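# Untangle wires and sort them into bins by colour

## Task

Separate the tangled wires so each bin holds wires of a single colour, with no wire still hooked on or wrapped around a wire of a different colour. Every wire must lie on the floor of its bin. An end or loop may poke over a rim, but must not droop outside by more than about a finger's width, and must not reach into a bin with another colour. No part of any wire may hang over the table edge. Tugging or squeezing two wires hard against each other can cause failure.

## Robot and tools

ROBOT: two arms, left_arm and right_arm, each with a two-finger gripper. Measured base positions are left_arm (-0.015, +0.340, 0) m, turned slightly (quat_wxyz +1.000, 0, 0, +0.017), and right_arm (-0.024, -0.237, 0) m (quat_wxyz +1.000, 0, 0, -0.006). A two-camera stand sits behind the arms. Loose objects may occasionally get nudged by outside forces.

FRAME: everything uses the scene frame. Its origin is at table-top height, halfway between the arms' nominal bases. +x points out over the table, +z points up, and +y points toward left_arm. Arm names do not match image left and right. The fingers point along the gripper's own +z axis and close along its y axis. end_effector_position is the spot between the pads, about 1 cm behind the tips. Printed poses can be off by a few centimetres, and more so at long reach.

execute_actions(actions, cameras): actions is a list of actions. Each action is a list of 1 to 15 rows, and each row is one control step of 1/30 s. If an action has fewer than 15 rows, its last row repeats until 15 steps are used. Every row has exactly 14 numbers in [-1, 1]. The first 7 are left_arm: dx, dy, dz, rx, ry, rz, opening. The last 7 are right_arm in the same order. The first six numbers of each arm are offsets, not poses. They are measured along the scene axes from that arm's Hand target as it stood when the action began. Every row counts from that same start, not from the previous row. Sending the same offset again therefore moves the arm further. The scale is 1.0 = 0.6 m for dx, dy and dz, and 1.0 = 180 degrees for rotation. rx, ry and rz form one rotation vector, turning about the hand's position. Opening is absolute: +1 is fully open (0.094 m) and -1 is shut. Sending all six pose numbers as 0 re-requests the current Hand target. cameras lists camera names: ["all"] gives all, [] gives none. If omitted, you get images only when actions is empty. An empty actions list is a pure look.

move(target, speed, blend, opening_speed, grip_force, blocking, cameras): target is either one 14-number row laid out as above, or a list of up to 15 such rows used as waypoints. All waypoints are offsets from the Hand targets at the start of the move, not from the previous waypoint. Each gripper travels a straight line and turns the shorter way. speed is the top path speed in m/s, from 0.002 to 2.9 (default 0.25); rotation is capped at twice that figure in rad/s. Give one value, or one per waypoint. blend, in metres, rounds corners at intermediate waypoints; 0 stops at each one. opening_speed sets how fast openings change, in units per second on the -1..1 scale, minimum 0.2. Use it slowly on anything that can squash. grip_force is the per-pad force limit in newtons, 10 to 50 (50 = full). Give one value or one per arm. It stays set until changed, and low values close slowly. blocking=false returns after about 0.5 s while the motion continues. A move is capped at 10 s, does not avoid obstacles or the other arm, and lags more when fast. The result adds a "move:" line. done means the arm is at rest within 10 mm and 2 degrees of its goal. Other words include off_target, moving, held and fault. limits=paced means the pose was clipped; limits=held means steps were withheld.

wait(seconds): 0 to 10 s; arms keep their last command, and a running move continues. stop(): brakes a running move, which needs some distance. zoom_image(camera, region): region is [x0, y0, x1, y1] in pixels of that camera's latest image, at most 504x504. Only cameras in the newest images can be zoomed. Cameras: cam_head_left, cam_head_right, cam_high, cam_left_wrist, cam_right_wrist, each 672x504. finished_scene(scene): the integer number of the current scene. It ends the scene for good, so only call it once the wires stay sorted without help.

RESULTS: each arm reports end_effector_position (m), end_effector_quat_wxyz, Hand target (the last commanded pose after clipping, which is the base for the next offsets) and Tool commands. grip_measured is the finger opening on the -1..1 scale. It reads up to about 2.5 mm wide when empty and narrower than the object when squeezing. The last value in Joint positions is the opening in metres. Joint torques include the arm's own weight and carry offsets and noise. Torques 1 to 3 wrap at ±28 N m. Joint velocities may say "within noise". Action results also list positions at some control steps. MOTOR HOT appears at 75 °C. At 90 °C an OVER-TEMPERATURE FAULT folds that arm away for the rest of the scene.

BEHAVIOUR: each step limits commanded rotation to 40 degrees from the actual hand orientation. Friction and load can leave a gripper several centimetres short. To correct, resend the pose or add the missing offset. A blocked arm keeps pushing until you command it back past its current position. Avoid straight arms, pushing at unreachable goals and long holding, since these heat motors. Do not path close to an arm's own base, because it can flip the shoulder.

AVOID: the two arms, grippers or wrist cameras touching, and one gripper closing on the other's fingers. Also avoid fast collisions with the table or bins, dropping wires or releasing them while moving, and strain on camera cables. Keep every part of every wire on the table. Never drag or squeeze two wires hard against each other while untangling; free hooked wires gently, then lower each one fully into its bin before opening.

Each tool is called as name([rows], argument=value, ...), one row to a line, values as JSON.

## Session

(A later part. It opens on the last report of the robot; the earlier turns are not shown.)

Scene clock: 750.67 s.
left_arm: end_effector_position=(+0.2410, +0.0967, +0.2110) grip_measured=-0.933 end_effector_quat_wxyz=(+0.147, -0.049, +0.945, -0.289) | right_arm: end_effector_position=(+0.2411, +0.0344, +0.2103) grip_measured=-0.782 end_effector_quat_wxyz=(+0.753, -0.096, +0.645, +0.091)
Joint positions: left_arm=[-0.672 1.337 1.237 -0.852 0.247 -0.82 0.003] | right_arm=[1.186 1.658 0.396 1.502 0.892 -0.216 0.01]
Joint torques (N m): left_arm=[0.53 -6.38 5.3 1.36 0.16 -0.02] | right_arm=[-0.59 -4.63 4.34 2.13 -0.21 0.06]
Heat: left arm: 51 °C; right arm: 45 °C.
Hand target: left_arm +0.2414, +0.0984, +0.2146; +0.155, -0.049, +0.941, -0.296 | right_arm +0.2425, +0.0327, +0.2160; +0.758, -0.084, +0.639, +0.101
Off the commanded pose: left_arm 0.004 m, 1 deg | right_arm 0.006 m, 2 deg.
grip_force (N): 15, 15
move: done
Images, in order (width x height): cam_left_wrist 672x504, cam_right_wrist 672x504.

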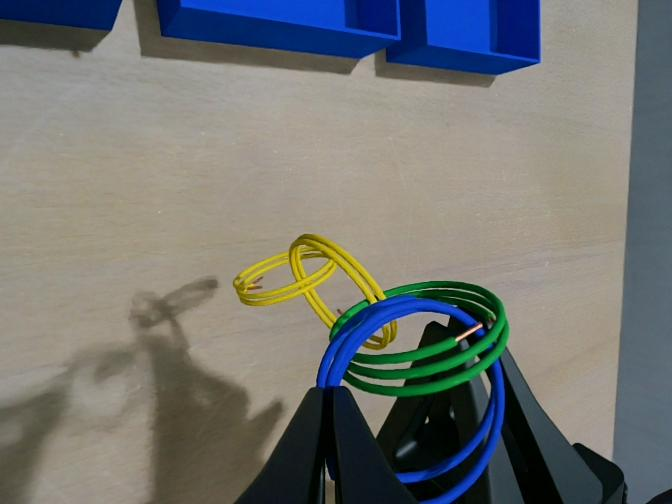

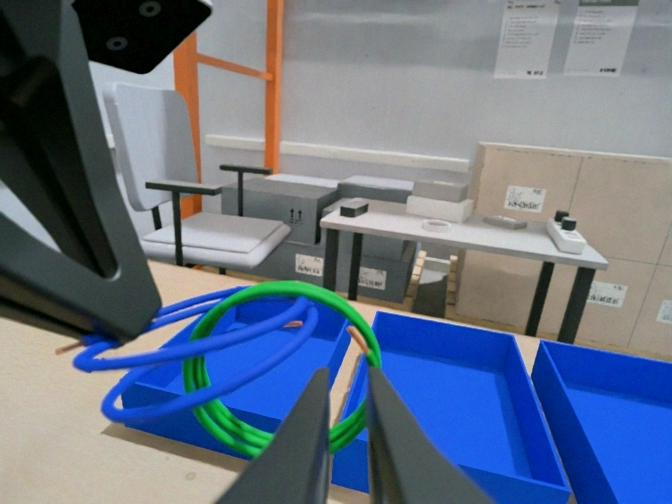

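move([
  [0,0,0, 0,0,0, -0.97, -0.012, 0, 0, 0, 0, 0, -0.78],
  [0,0,0, 0,0,0, -0.97, -0.012, -0.012, 0, 0, 0, 0, -0.78],
], speed=0.03, cameras=["cam_left_wrist","cam_right_wrist"])

zoom_image(camera="cam_right_wrist", region=[220, 220, 480, 480])

zoom_image(camera="cam_left_wrist", region=[400, 270, 570, 450])

Scene clock: 765.83 s.
left_arm: end_effector_position=(+0.2410, +0.0967, +0.2110) grip_measured=-0.933 end_effector_quat_wxyz=(+0.147, -0.049, +0.945, -0.289) | right_arm: end_effector_position=(+0.2367, +0.0334, +0.2040) grip_measured=-0.782 end_effector_quat_wxyz=(+0.749, -0.104, +0.649, +0.088)
Joint positions: left_arm=[-0.672 1.337 1.237 -0.852 0.247 -0.82 0.003] | right_arm=[1.198 1.658 0.376 1.502 0.898 -0.216 0.01]
Joint torques (N m): left_arm=[0.58 -6.52 5.24 1.36 0.2 -0.03] | right_arm=[-0.34 -6.87 2.99 2.31 -0.09 -0.01]
Heat: left arm: 51 °C; right arm: 45 °C.
Hand target: left_arm +0.2414, +0.0984, +0.2146; +0.155, -0.049, +0.941, -0.296 | right_arm +0.2353, +0.0255, +0.2159; +0.758, -0.084, +0.639, +0.101
Off the commanded pose: left_arm 0.004 m, 1 deg | right_arm 0.014 m, 3 deg.
grip_force (N): 15, 15
move: off_target (right_arm)
Images, in order (width x height): cam_left_wrist 672x504, cam_right_wrist 672x504.

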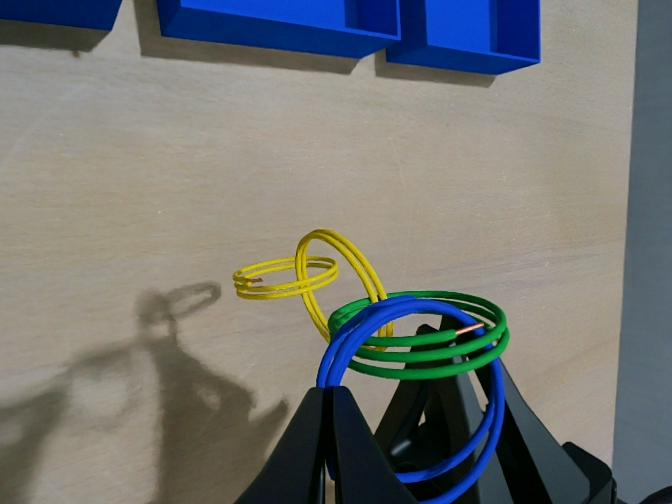

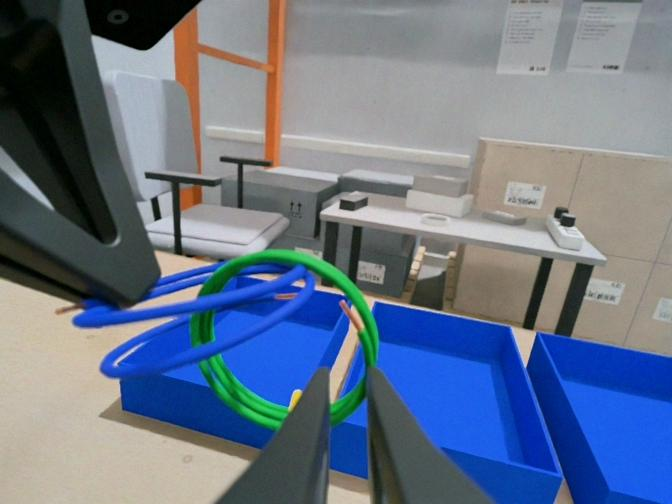

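Scaled by 1.938 from the camera's 672x504 image, which has a finer 960x720 frame.

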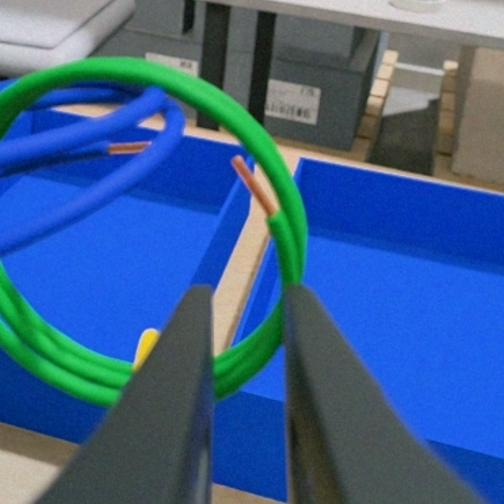

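Scaled by 2.800 from the camera's 672x504 image, which has a finer 960x720 frame.

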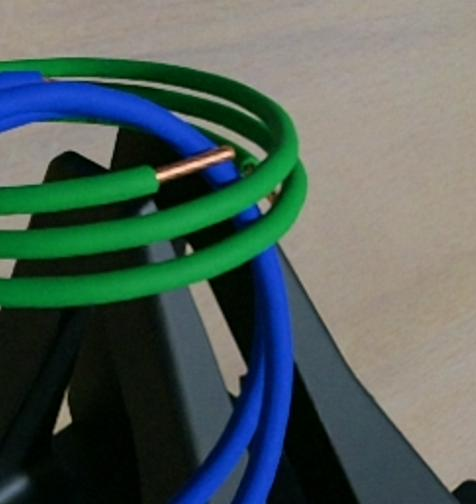

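move(target=[0,0,0, 0,0,0, -0.97, 0, -0.012, 0.008, 0, 0, 0, -0.78], speed=0.03, cameras=["cam_right_wrist"])

zoom_image(camera="cam_right_wrist", region=[220, 220, 480, 480])

Scene clock: 777.07 s.
left_arm: end_effector_position=(+0.2410, +0.0967, +0.2110) grip_measured=-0.933 end_effector_quat_wxyz=(+0.147, -0.049, +0.945, -0.289) | right_arm: end_effector_position=(+0.2360, +0.0235, +0.2165) grip_measured=-0.782 end_effector_quat_wxyz=(+0.755, -0.089, +0.642, +0.095)
Joint positions: left_arm=[-0.672 1.337 1.237 -0.852 0.247 -0.82 0.003] | right_arm=[1.189 1.602 0.358 1.502 0.898 -0.216 0.01]
Joint torques (N m): left_arm=[0.62 -6.58 5.16 1.36 0.19 0.03] | right_arm=[-0.54 -6.26 3.06 1.85 -0.23 0.03]
Heat: left arm: 51 °C; right arm: 46 °C.
Hand target: left_arm +0.2414, +0.0984, +0.2146; +0.155, -0.049, +0.941, -0.296 | right_arm +0.2354, +0.0183, +0.2207; +0.758, -0.084, +0.639, +0.101
Off the commanded pose: left_arm 0.004 m, 1 deg | right_arm 0.007 m, 1 deg.
grip_force (N): 15, 15
move: done
Images, in order (width x height): cam_right_wrist 672x504.

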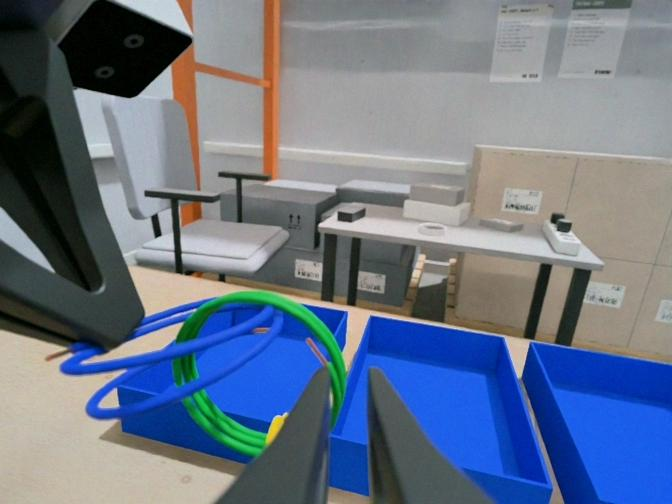

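Scaled by 1.938 from the camera's 672x504 image, which has a finer 960x720 frame.

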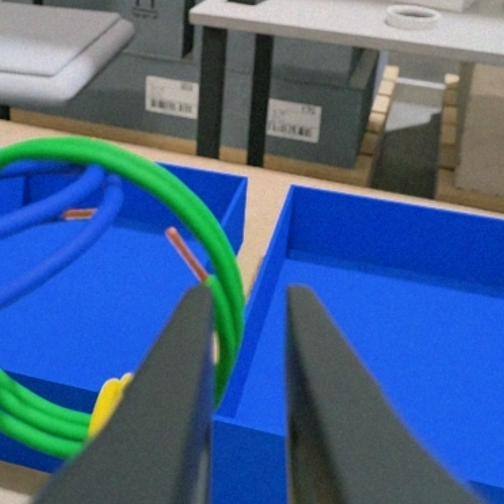

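move(target=[0,0,0, 0,0,0, -0.97, 0.012, 0.006, 0, 0, 0, 0, -0.78], speed=0.03, cameras=["cam_right_wrist","cam_left_wrist"])

zoom_image(camera="cam_right_wrist", region=[220, 220, 480, 480])

zoom_image(camera="cam_left_wrist", region=[400, 270, 570, 450])

Scene clock: 789.37 s.
left_arm: end_effector_position=(+0.2410, +0.0967, +0.2110) grip_measured=-0.933 end_effector_quat_wxyz=(+0.147, -0.049, +0.945, -0.289) | right_arm: end_effector_position=(+0.2409, +0.0209, +0.2162) grip_measured=-0.782 end_effector_quat_wxyz=(+0.756, -0.088, +0.642, +0.093)
Joint positions: left_arm=[-0.672 1.337 1.237 -0.852 0.247 -0.82 0.003] | right_arm=[1.167 1.602 0.358 1.497 0.88 -0.212 0.01]
Joint torques (N m): left_arm=[0.55 -6.82 5.3 1.35 0.17 -0.01] | right_arm=[-0.54 -4.64 4.92 1.78 -0.28 0.09]
Heat: left arm: 51 °C; right arm: 45 °C.
Hand target: left_arm +0.2414, +0.0984, +0.2146; +0.155, -0.049, +0.941, -0.296 | right_arm +0.2425, +0.0219, +0.2207; +0.758, -0.084, +0.639, +0.101
Off the commanded pose: left_arm 0.004 m, 1 deg | right_arm 0.005 m, 1 deg.
grip_force (N): 15, 15
move: done
Images, in order (width x height): cam_left_wrist 672x504, cam_right_wrist 672x504.

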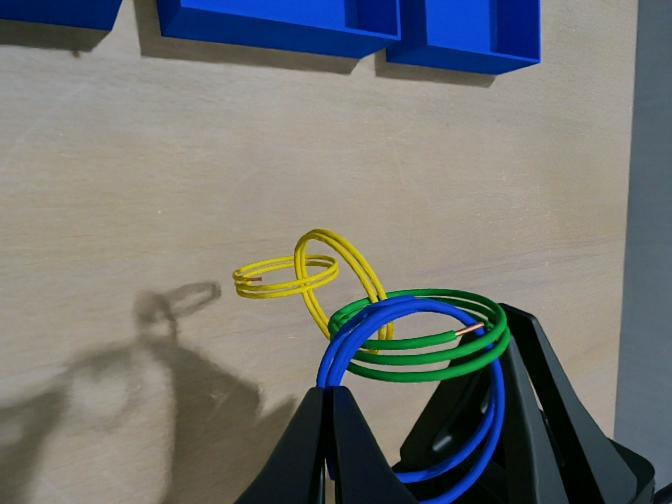

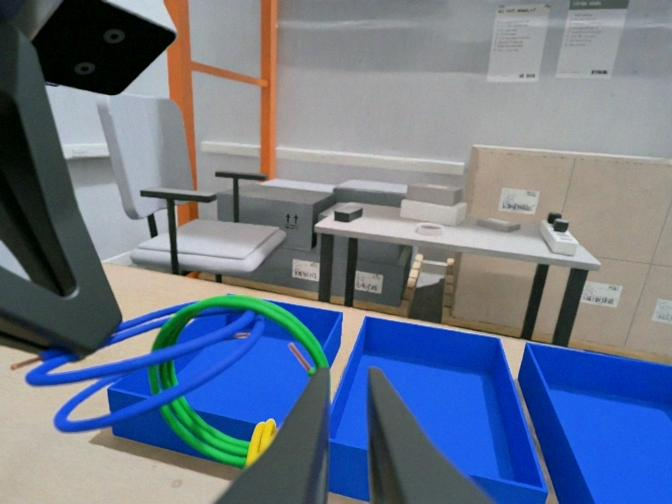

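Scaled by 1.938 from the camera's 672x504 image, which has a finer 960x720 frame.

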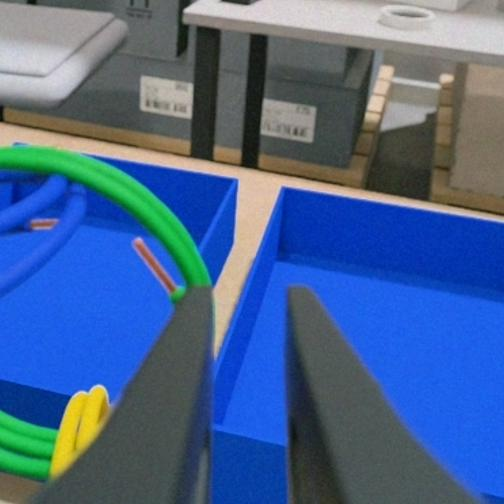

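Scaled by 2.800 from the camera's 672x504 image, which has a finer 960x720 frame.

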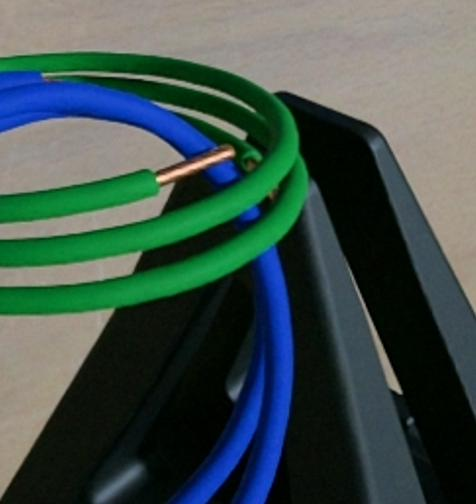

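move([
  [0,0,0, 0,0,0, -0.97, -0.018, 0, 0, 0, 0, 0, -0.78],
  [0,0,0, 0,0,0, -0.97, -0.018, 0.014, 0, 0, 0, 0, -0.78],
], speed=0.04, cameras=["cam_right_wrist","cam_left_wrist"])

zoom_image(camera="cam_right_wrist", region=[220, 220, 480, 480])

zoom_image(camera="cam_left_wrist", region=[400, 270, 570, 450])

Scene clock: 808.63 s.
left_arm: end_effector_position=(+0.2410, +0.0967, +0.2110) grip_measured=-0.933 end_effector_quat_wxyz=(+0.147, -0.049, +0.945, -0.289) | right_arm: end_effector_position=(+0.2314, +0.0270, +0.2153) grip_measured=-0.782 end_effector_quat_wxyz=(+0.754, -0.095, +0.643, +0.096)
Joint positions: left_arm=[-0.672 1.337 1.237 -0.852 0.247 -0.82 0.003] | right_arm=[1.209 1.602 0.358 1.497 0.909 -0.221 0.01]
Joint torques (N m): left_arm=[0.68 -6.53 5.3 1.37 0.17 -0.03] | right_arm=[0.55 -3.07 6.05 2.03 0 -0.06]
Heat: left arm: 51 °C; right arm: 46 °C.
Hand target: left_arm +0.2414, +0.0984, +0.2146; +0.155, -0.049, +0.941, -0.296 | right_arm +0.2317, +0.0303, +0.2207; +0.758, -0.084, +0.639, +0.101
Off the commanded pose: left_arm 0.004 m, 1 deg | right_arm 0.006 m, 2 deg.
grip_force (N): 15, 15
move: done
Images, in order (width x height): cam_left_wrist 672x504, cam_right_wrist 672x504.

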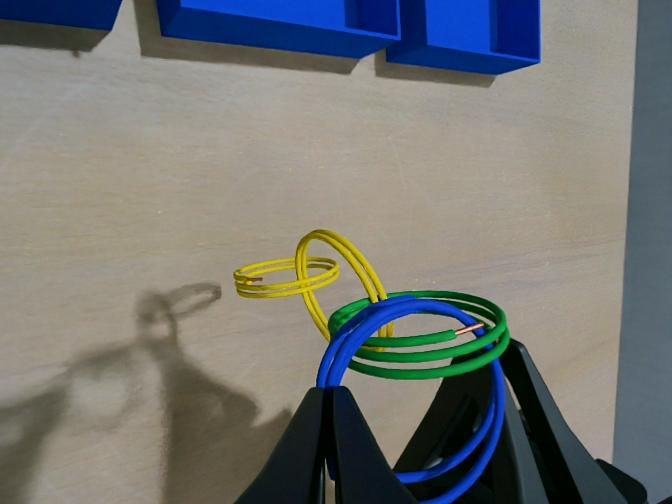

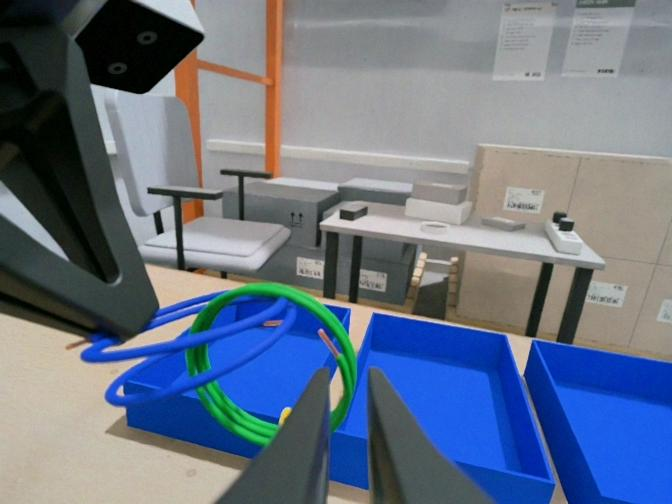

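Scaled by 1.938 from the camera's 672x504 image, which has a finer 960x720 frame.

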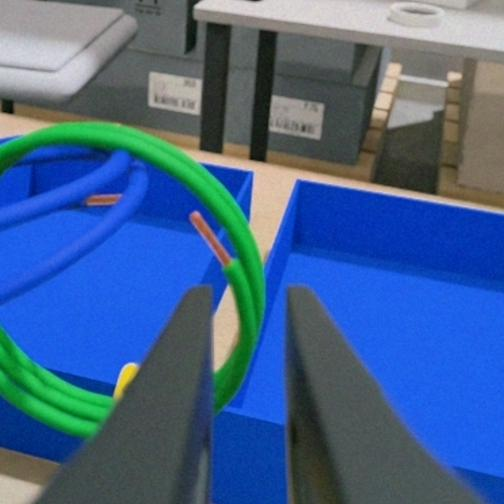

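Scaled by 2.800 from the camera's 672x504 image, which has a finer 960x720 frame.

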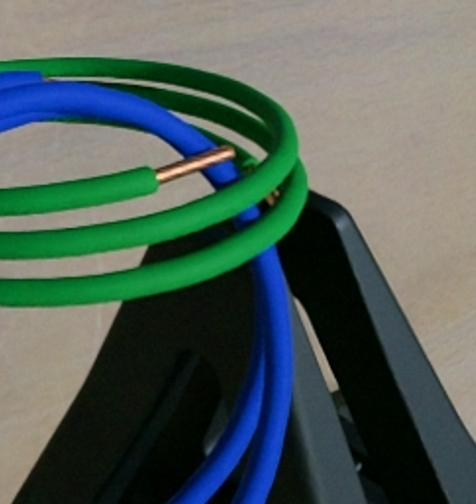

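move(target=[0,0,0, 0,0,0, -0.97, 0.013, 0.008, 0.002, 0, 0, 0, -0.78], speed=0.03, cameras=["cam_right_wrist","cam_left_wrist"])

zoom_image(camera="cam_right_wrist", region=[220, 220, 480, 480])

zoom_image(camera="cam_left_wrist", region=[400, 270, 570, 450])

Scene clock: 820.03 s.
left_arm: end_effector_position=(+0.2410, +0.0967, +0.2110) grip_measured=-0.933 end_effector_quat_wxyz=(+0.147, -0.049, +0.945, -0.289) | right_arm: end_effector_position=(+0.2360, +0.0304, +0.2170) grip_measured=-0.782 end_effector_quat_wxyz=(+0.755, -0.090, +0.643, +0.095)
Joint positions: left_arm=[-0.672 1.337 1.237 -0.852 0.247 -0.82 0.003] | right_arm=[1.2 1.621 0.384 1.497 0.909 -0.221 0.01]
Joint torques (N m): left_arm=[0.47 -6.54 5.22 1.37 0.21 -0.01] | right_arm=[-0.57 -3.48 6.43 1.79 -0.25 0.03]
Heat: left arm: 51 °C; right arm: 46 °C.
Hand target: left_arm +0.2414, +0.0984, +0.2146; +0.155, -0.049, +0.941, -0.296 | right_arm +0.2396, +0.0350, +0.2219; +0.758, -0.084, +0.639, +0.101
Off the commanded pose: left_arm 0.004 m, 1 deg | right_arm 0.008 m, 1 deg.
grip_force (N): 15, 15
move: done
Images, in order (width x height): cam_left_wrist 672x504, cam_right_wrist 672x504.

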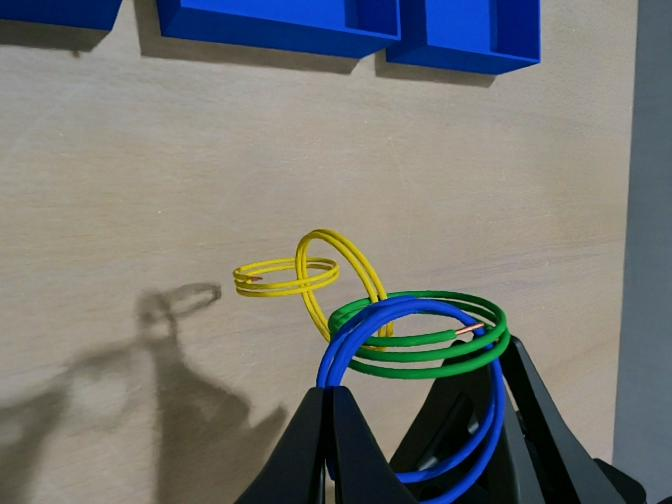

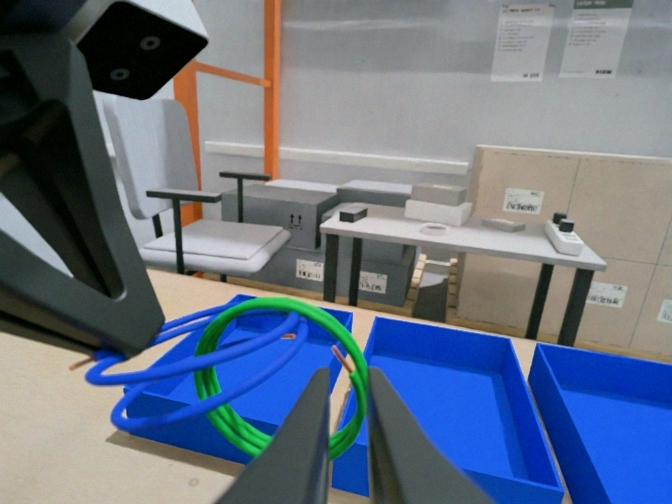

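Scaled by 1.938 from the camera's 672x504 image, which has a finer 960x720 frame.

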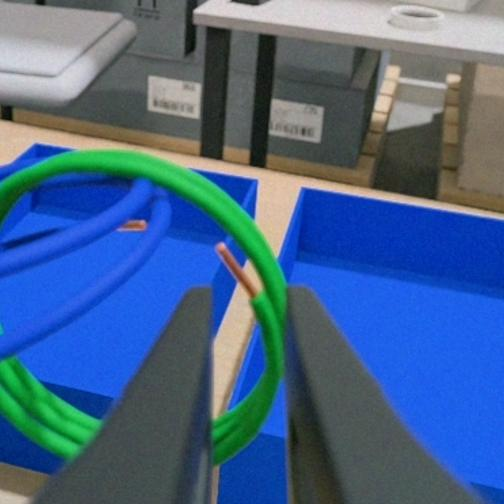

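Scaled by 2.800 from the camera's 672x504 image, which has a finer 960x720 frame.

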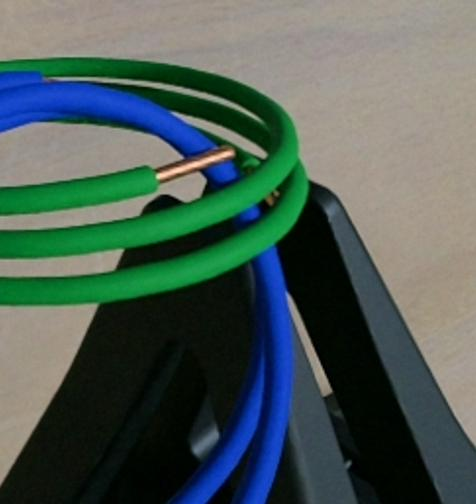

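move([
  [0,0,0, 0,0,0, -0.97, 0.008, -0.001, 0, 0, 0, 0, -0.78],
  [0,0,0, 0,0,0, -0.97, 0.008, -0.001, 0, 0, 0, 0, -0.95],
], speed=0.03, opening_speed=0.25, cameras=["cam_right_wrist","cam_left_wrist"])

zoom_image(camera="cam_right_wrist", region=[220, 220, 480, 480])

zoom_image(camera="cam_left_wrist", region=[400, 270, 570, 450])

Scene clock: 835.00 s.
left_arm: end_effector_position=(+0.2410, +0.0967, +0.2110) grip_measured=-0.933 end_effector_quat_wxyz=(+0.147, -0.049, +0.945, -0.289) | right_arm: end_effector_position=(+0.2403, +0.0282, +0.2168) grip_measured=-0.948 end_effector_quat_wxyz=(+0.755, -0.089, +0.642, +0.092)
Joint positions: left_arm=[-0.672 1.337 1.237 -0.852 0.247 -0.82 0.003] | right_arm=[1.181 1.621 0.384 1.493 0.894 -0.218 0.002]
Joint torques (N m): left_arm=[0.7 -6.56 5.23 1.4 0.17 0.04] | right_arm=[-0.55 -3.37 6.86 1.75 -0.28 0.08]
Heat: left arm: 51 °C; right arm: 46 °C.
Hand target: left_arm +0.2414, +0.0984, +0.2146; +0.155, -0.049, +0.941, -0.296 | right_arm +0.2444, +0.0345, +0.2219; +0.758, -0.084, +0.639, +0.101
Off the commanded pose: left_arm 0.004 m, 1 deg | right_arm 0.009 m, 1 deg.
grip_force (N): 15, 15
move: done
Images, in order (width x height): cam_left_wrist 672x504, cam_right_wrist 672x504.

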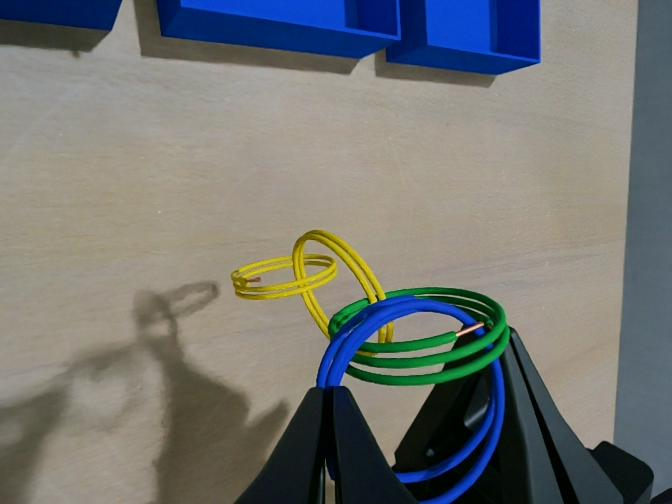

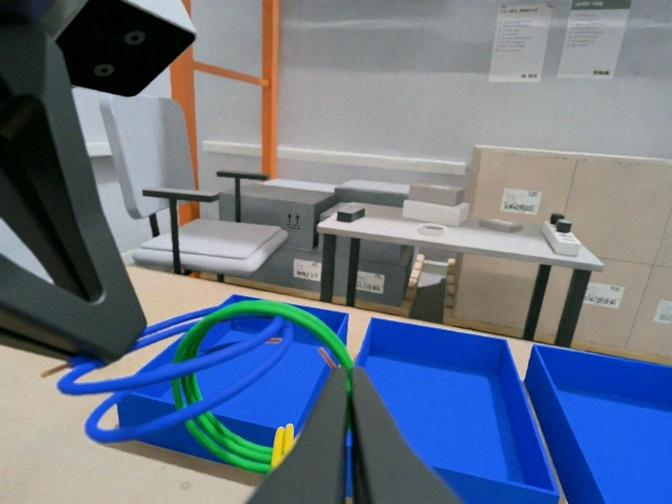

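Scaled by 1.938 from the camera's 672x504 image, which has a finer 960x720 frame.

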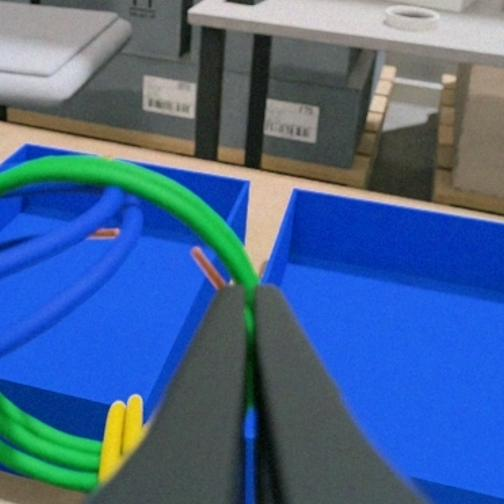

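Scaled by 2.800 from the camera's 672x504 image, which has a finer 960x720 frame.

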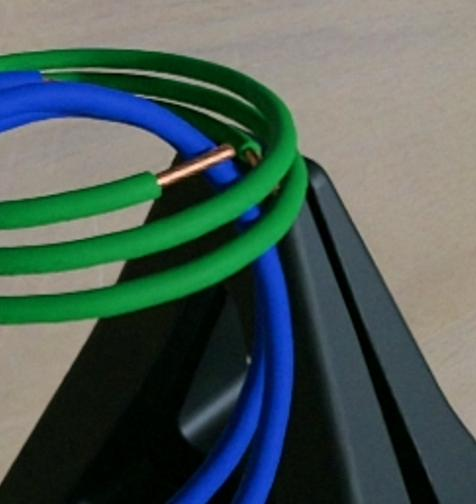

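move([
  [0,0,0, 0,0,0, -0.97, 0, 0, 0, 0, 0, 0, -0.98],
  [0,0,0, 0,0,0, -0.97, -0.04, -0.01, 0, 0, 0, 0, -0.98],
], speed=0.03, opening_speed=0.25, cameras=["cam_right_wrist","cam_left_wrist"])

zoom_image(camera="cam_right_wrist", region=[220, 220, 480, 480])

zoom_image(camera="cam_left_wrist", region=[350, 250, 570, 450])

Scene clock: 850.70 s.
left_arm: end_effector_position=(+0.2410, +0.0967, +0.2110) grip_measured=-0.933 end_effector_quat_wxyz=(+0.147, -0.049, +0.945, -0.289) | right_arm: end_effector_position=(+0.2238, +0.0350, +0.2138) grip_measured=-0.974 end_effector_quat_wxyz=(+0.752, -0.100, +0.645, +0.092)
Joint positions: left_arm=[-0.672 1.337 1.237 -0.852 0.247 -0.82 0.003] | right_arm=[1.251 1.621 0.375 1.502 0.95 -0.242 0.001]
Joint torques (N m): left_arm=[0.53 -6.52 5.23 1.37 0.2 -0.02] | right_arm=[0.54 -6.22 3.08 2.19 0 -0.06]
Heat: left arm: 51 °C; right arm: 46 °C.
Hand target: left_arm +0.2414, +0.0984, +0.2146; +0.155, -0.049, +0.941, -0.296 | right_arm +0.2204, +0.0285, +0.2219; +0.758, -0.084, +0.639, +0.101
Off the commanded pose: left_arm 0.004 m, 1 deg | right_arm 0.011 m, 2 deg.
grip_force (N): 15, 15
move: off_target (right_arm)
Images, in order (width x height): cam_left_wrist 672x504, cam_right_wrist 672x504.

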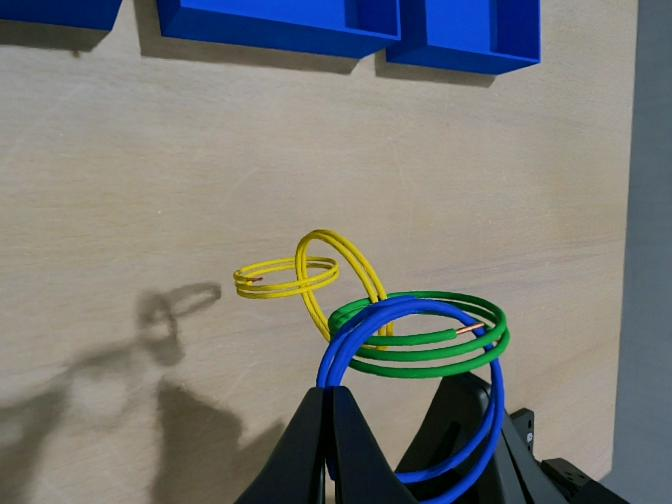

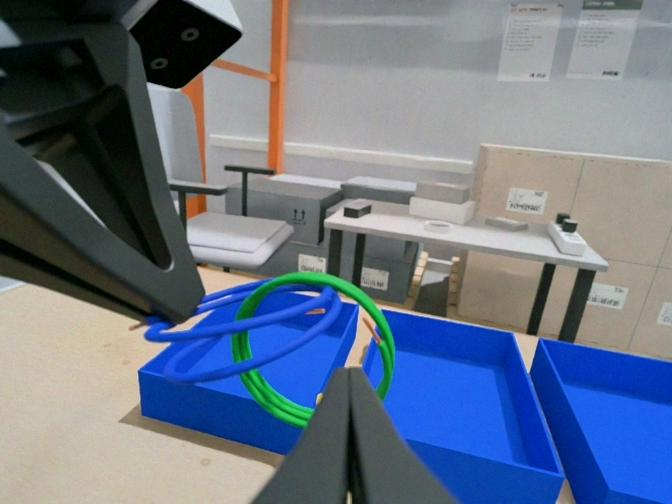

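Scaled by 1.938 from the camera's 672x504 image, which has a finer 960x720 frame.

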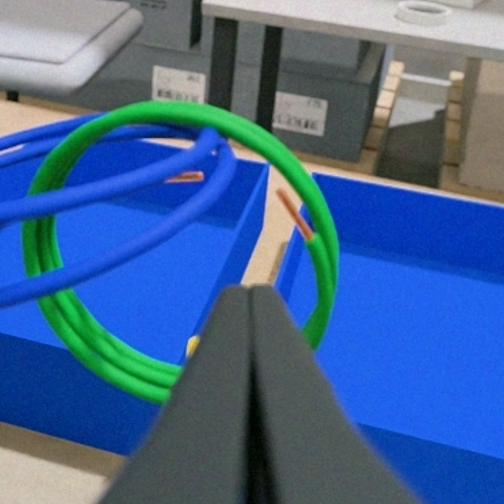

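Scaled by 2.291 from the camera's 672x504 image, which has a finer 960x720 frame.

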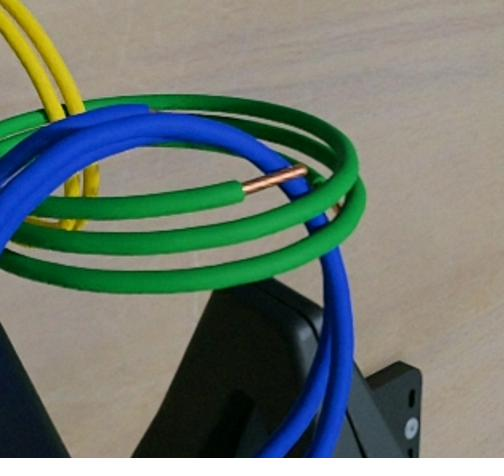

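move([
  [0,0,0, 0,0,0, -0.97, 0.005, 0.003, 0, 0, 0, 0, -0.77],
  [0,0,0, 0,0,0, -0.97, 0.019, 0.003, 0, 0, 0, 0, -0.77],
  [0,0,0, 0,0,0, -0.97, 0.044, 0.019, 0, 0, 0, 0, -0.77],
], speed=0.04, cameras=["cam_right_wrist","cam_left_wrist"])

zoom_image(camera="cam_right_wrist", region=[220, 220, 480, 480])

zoom_image(camera="cam_left_wrist", region=[400, 270, 570, 450])

Scene clock: 881.63 s.
left_arm: end_effector_position=(+0.2410, +0.0967, +0.2110) grip_measured=-0.933 end_effector_quat_wxyz=(+0.147, -0.049, +0.945, -0.289) | right_arm: end_effector_position=(+0.2431, +0.0344, +0.2181) grip_measured=-0.772 end_effector_quat_wxyz=(+0.756, -0.088, +0.642, +0.093)
Joint positions: left_arm=[-0.672 1.337 1.237 -0.852 0.247 -0.82 0.003] | right_arm=[1.181 1.643 0.412 1.491 0.894 -0.218 0.011]
Joint torques (N m): left_arm=[0.57 -6.5 5.24 1.38 0.16 -0.04] | right_arm=[-0.53 -3.71 6.48 1.74 -0.27 0.08]
Heat: left arm: 50 °C; right arm: 46 °C.
Hand target: left_arm +0.2414, +0.0984, +0.2146; +0.155, -0.049, +0.941, -0.296 | right_arm +0.2467, +0.0400, +0.2219; +0.758, -0.084, +0.639, +0.101
Off the commanded pose: left_arm 0.004 m, 1 deg | right_arm 0.008 m, 1 deg.
grip_force (N): 15, 15
move: done
Images, in order (width x height): cam_left_wrist 672x504, cam_right_wrist 672x504.

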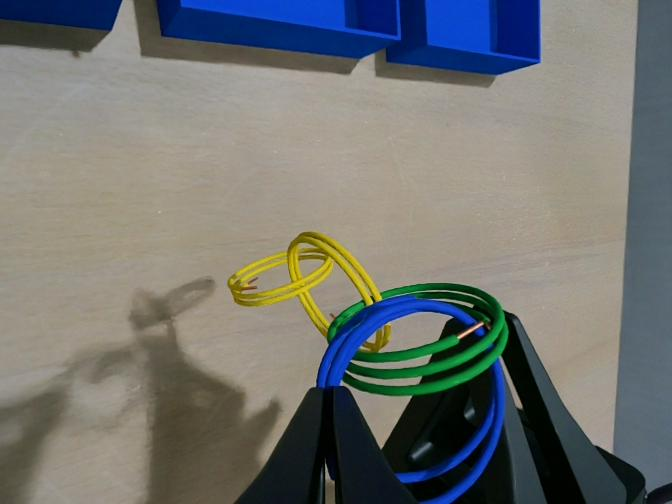

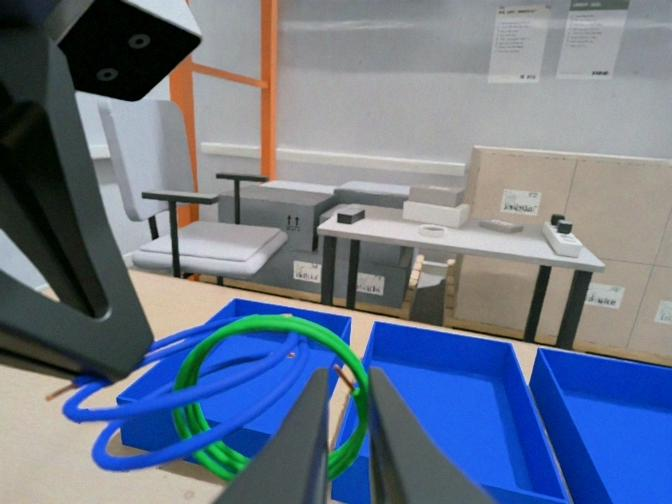

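Scaled by 1.938 from the camera's 672x504 image, which has a finer 960x720 frame.

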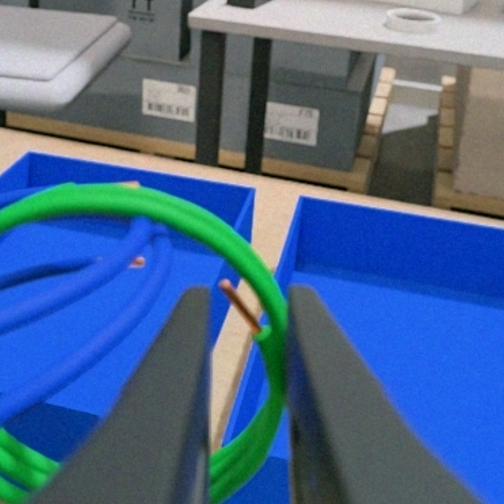

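Scaled by 2.800 from the camera's 672x504 image, which has a finer 960x720 frame.

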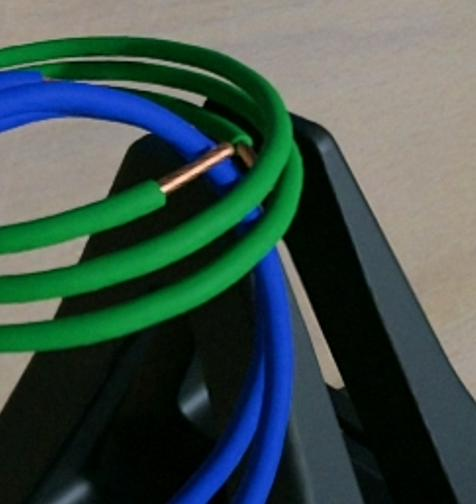

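move(target=[0,0,0, 0,0,0, -0.97, 0,0,0, 0, 0, 0, -0.97], opening_speed=0.25, grip_force=[15,25], cameras=["cam_right_wrist","cam_left_wrist"])

zoom_image(camera="cam_right_wrist", region=[220, 220, 480, 480])

zoom_image(camera="cam_left_wrist", region=[400, 270, 570, 450])

Scene clock: 896.80 s.
left_arm: end_effector_position=(+0.2410, +0.0967, +0.2111) grip_measured=-0.933 end_effector_quat_wxyz=(+0.147, -0.049, +0.945, -0.289) | right_arm: end_effector_position=(+0.2431, +0.0345, +0.2181) grip_measured=-0.946 end_effector_quat_wxyz=(+0.756, -0.088, +0.642, +0.094)
Joint positions: left_arm=[-0.672 1.337 1.237 -0.852 0.247 -0.82 0.003] | right_arm=[1.181 1.643 0.412 1.491 0.894 -0.217 0.003]
Joint torques (N m): left_arm=[0.64 -6.46 5.31 1.37 0.21 0] | right_arm=[-0.51 -3.7 6.49 1.74 -0.28 0.08]
Heat: left arm: 50 °C; right arm: 46 °C.
Hand target: left_arm +0.2414, +0.0984, +0.2146; +0.155, -0.049, +0.941, -0.296 | right_arm +0.2467, +0.0400, +0.2219; +0.758, -0.084, +0.639, +0.101
Off the commanded pose: left_arm 0.004 m, 1 deg | right_arm 0.008 m, 1 deg.
grip_force (N): 15, 25
move: done
Images, in order (width x height): cam_left_wrist 672x504, cam_right_wrist 672x504.

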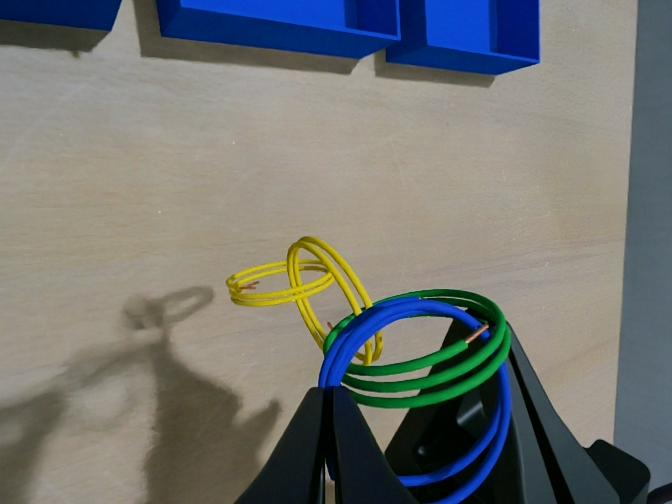

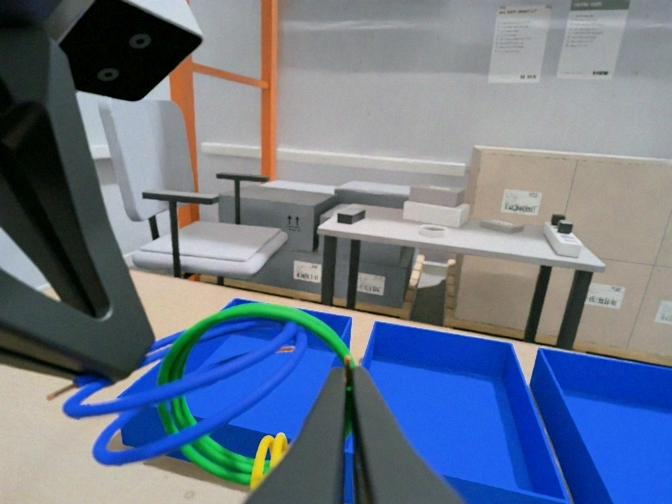

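Scaled by 1.938 from the camera's 672x504 image, which has a finer 960x720 frame.

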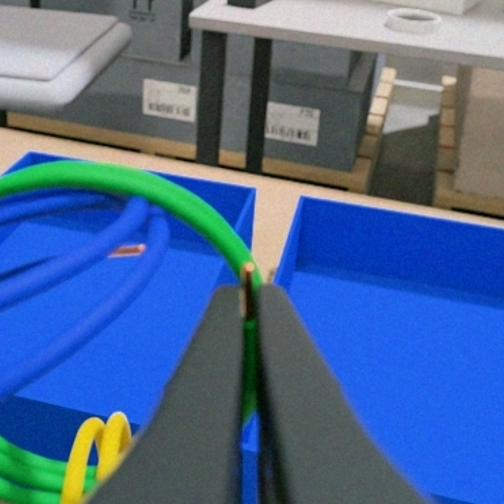

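Scaled by 2.800 from the camera's 672x504 image, which has a finer 960x720 frame.

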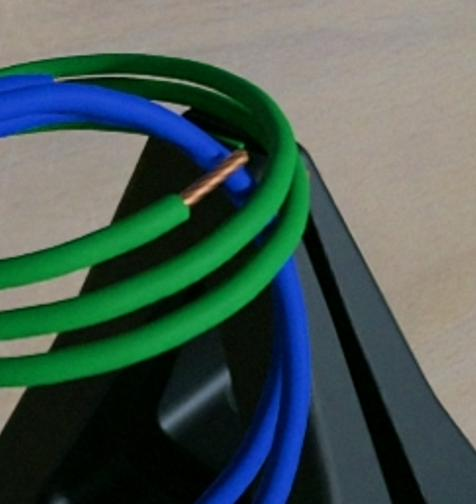

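move(target=[0,0,0, 0,0,0, -0.97, -0.04,-0.015,0, 0, 0, 0, -0.99], speed=0.03, cameras=["cam_right_wrist","cam_left_wrist"])

zoom_image(camera="cam_right_wrist", region=[150, 220, 480, 480])

zoom_image(camera="cam_left_wrist", region=[320, 270, 570, 450])

Scene clock: 912.17 s.
left_arm: end_effector_position=(+0.2410, +0.0967, +0.2111) grip_measured=-0.933 end_effector_quat_wxyz=(+0.147, -0.049, +0.945, -0.289) | right_arm: end_effector_position=(+0.2265, +0.0374, +0.2133) grip_measured=-0.947 end_effector_quat_wxyz=(+0.752, -0.099, +0.645, +0.092)
Joint positions: left_arm=[-0.672 1.337 1.237 -0.852 0.247 -0.82 0.003] | right_arm=[1.244 1.634 0.388 1.502 0.944 -0.238 0.003]
Joint torques (N m): left_arm=[0.62 -6.39 5.45 1.37 0.16 0.01] | right_arm=[0.57 -6.61 3.06 2.15 -0.03 -0.05]
Heat: left arm: 50 °C; right arm: 47 °C.
Hand target: left_arm +0.2414, +0.0984, +0.2146; +0.155, -0.049, +0.941, -0.296 | right_arm +0.2228, +0.0309, +0.2220; +0.758, -0.084, +0.639, +0.101
Off the commanded pose: left_arm 0.004 m, 1 deg | right_arm 0.011 m, 2 deg.
grip_force (N): 15, 25
move: off_target (right_arm)
Images, in order (width x height): cam_left_wrist 672x504, cam_right_wrist 672x504.

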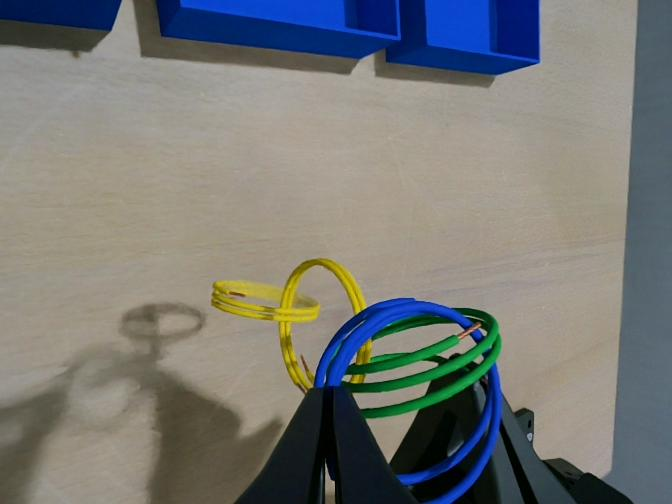

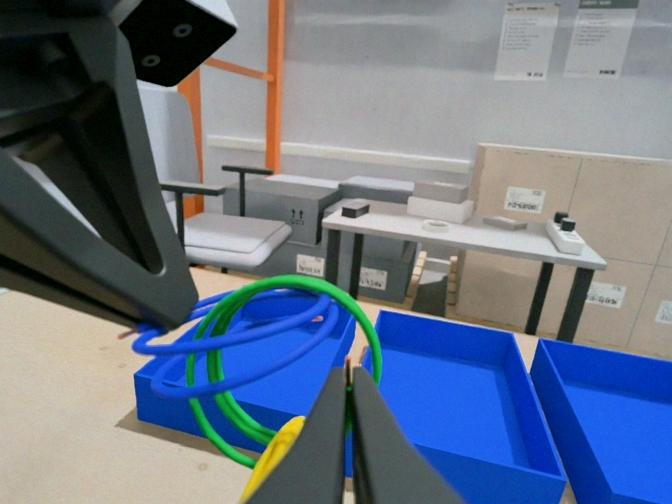

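Scaled by 1.527 from the camera's 672x504 image, which has a finer 960x720 frame.

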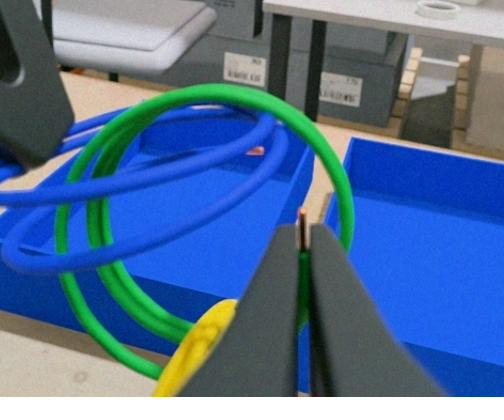

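Scaled by 2.016 from the camera's 672x504 image, which has a finer 960x720 frame.

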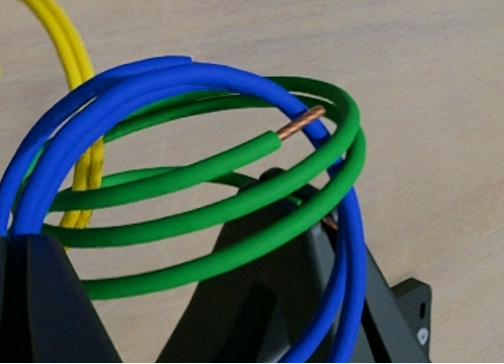

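move(target=[0,0,0, 0,0,0, -0.98, -0.03,-0.09,-0.03, 0, 0, 0, -1], speed=0.04, grip_force=[25,35], cameras=["cam_right_wrist","cam_left_wrist","cam_high"])

zoom_image(camera="cam_left_wrist", region=[250, 200, 670, 500])

Scene clock: 939.93 s.
left_arm: end_effector_position=(+0.2407, +0.0963, +0.2111) grip_measured=-0.943 end_effector_quat_wxyz=(+0.147, -0.048, +0.945, -0.290) | right_arm: end_effector_position=(+0.2078, -0.0160, +0.1903) grip_measured=-0.956 end_effector_quat_wxyz=(+0.740, -0.118, +0.658, +0.077)
Joint positions: left_arm=[-0.672 1.337 1.237 -0.852 0.25 -0.82 0.003] | right_arm=[1.244 1.473 0.15 1.504 0.945 -0.221 0.002]
Joint torques (N m): left_arm=[0.66 -6.67 5.23 1.39 0.22 0] | right_arm=[0.24 -4.29 2.73 2.69 -0.03 0.09]
Heat: left arm: 50 °C; right arm: 46 °C.
Hand target: left_arm +0.2414, +0.0984, +0.2146; +0.155, -0.049, +0.941, -0.297 | right_arm +0.2048, -0.0232, +0.2039; +0.758, -0.084, +0.639, +0.101
Off the commanded pose: left_arm 0.004 m, 1 deg | right_arm 0.016 m, 6 deg.
joint sent to its limit (right arm) — joint 4 (wrist pitch), upper limit. The joint targets still meet the commanded pose.
grip_force (N): 25, 35
move: off_target (right_arm)
Images, in order (width x height): cam_high 672x504, cam_left_wrist 672x504, cam_right_wrist 672x504.

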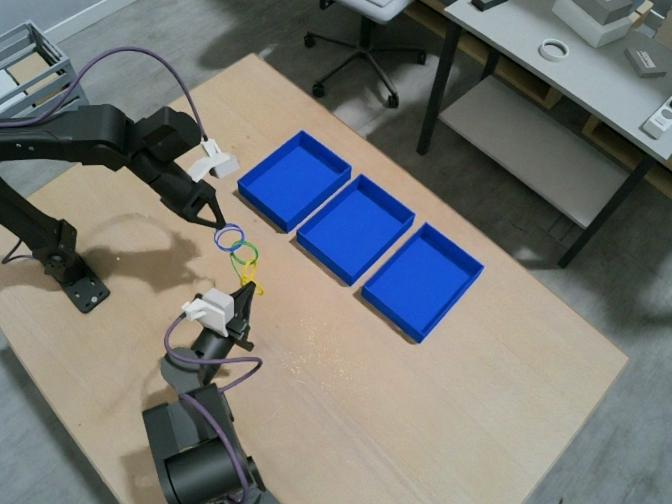

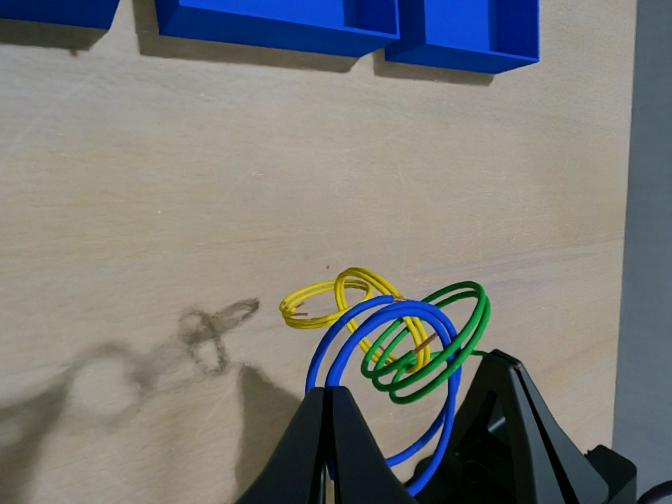

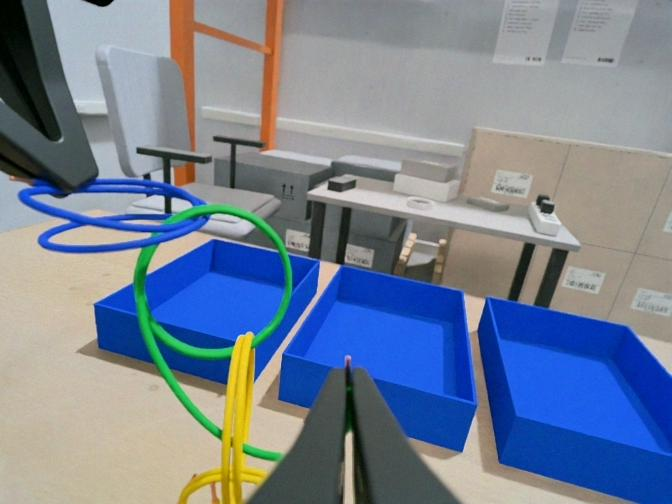

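Scaled by 1.200 from the camera's 672x504 image, which has a finer 960x720 frame.

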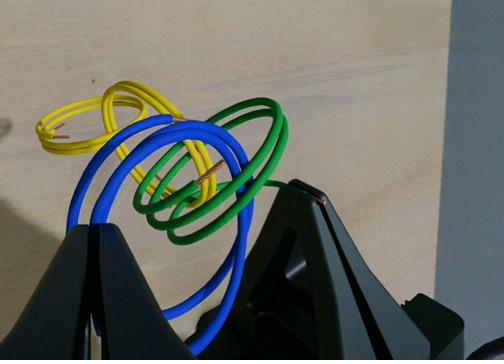

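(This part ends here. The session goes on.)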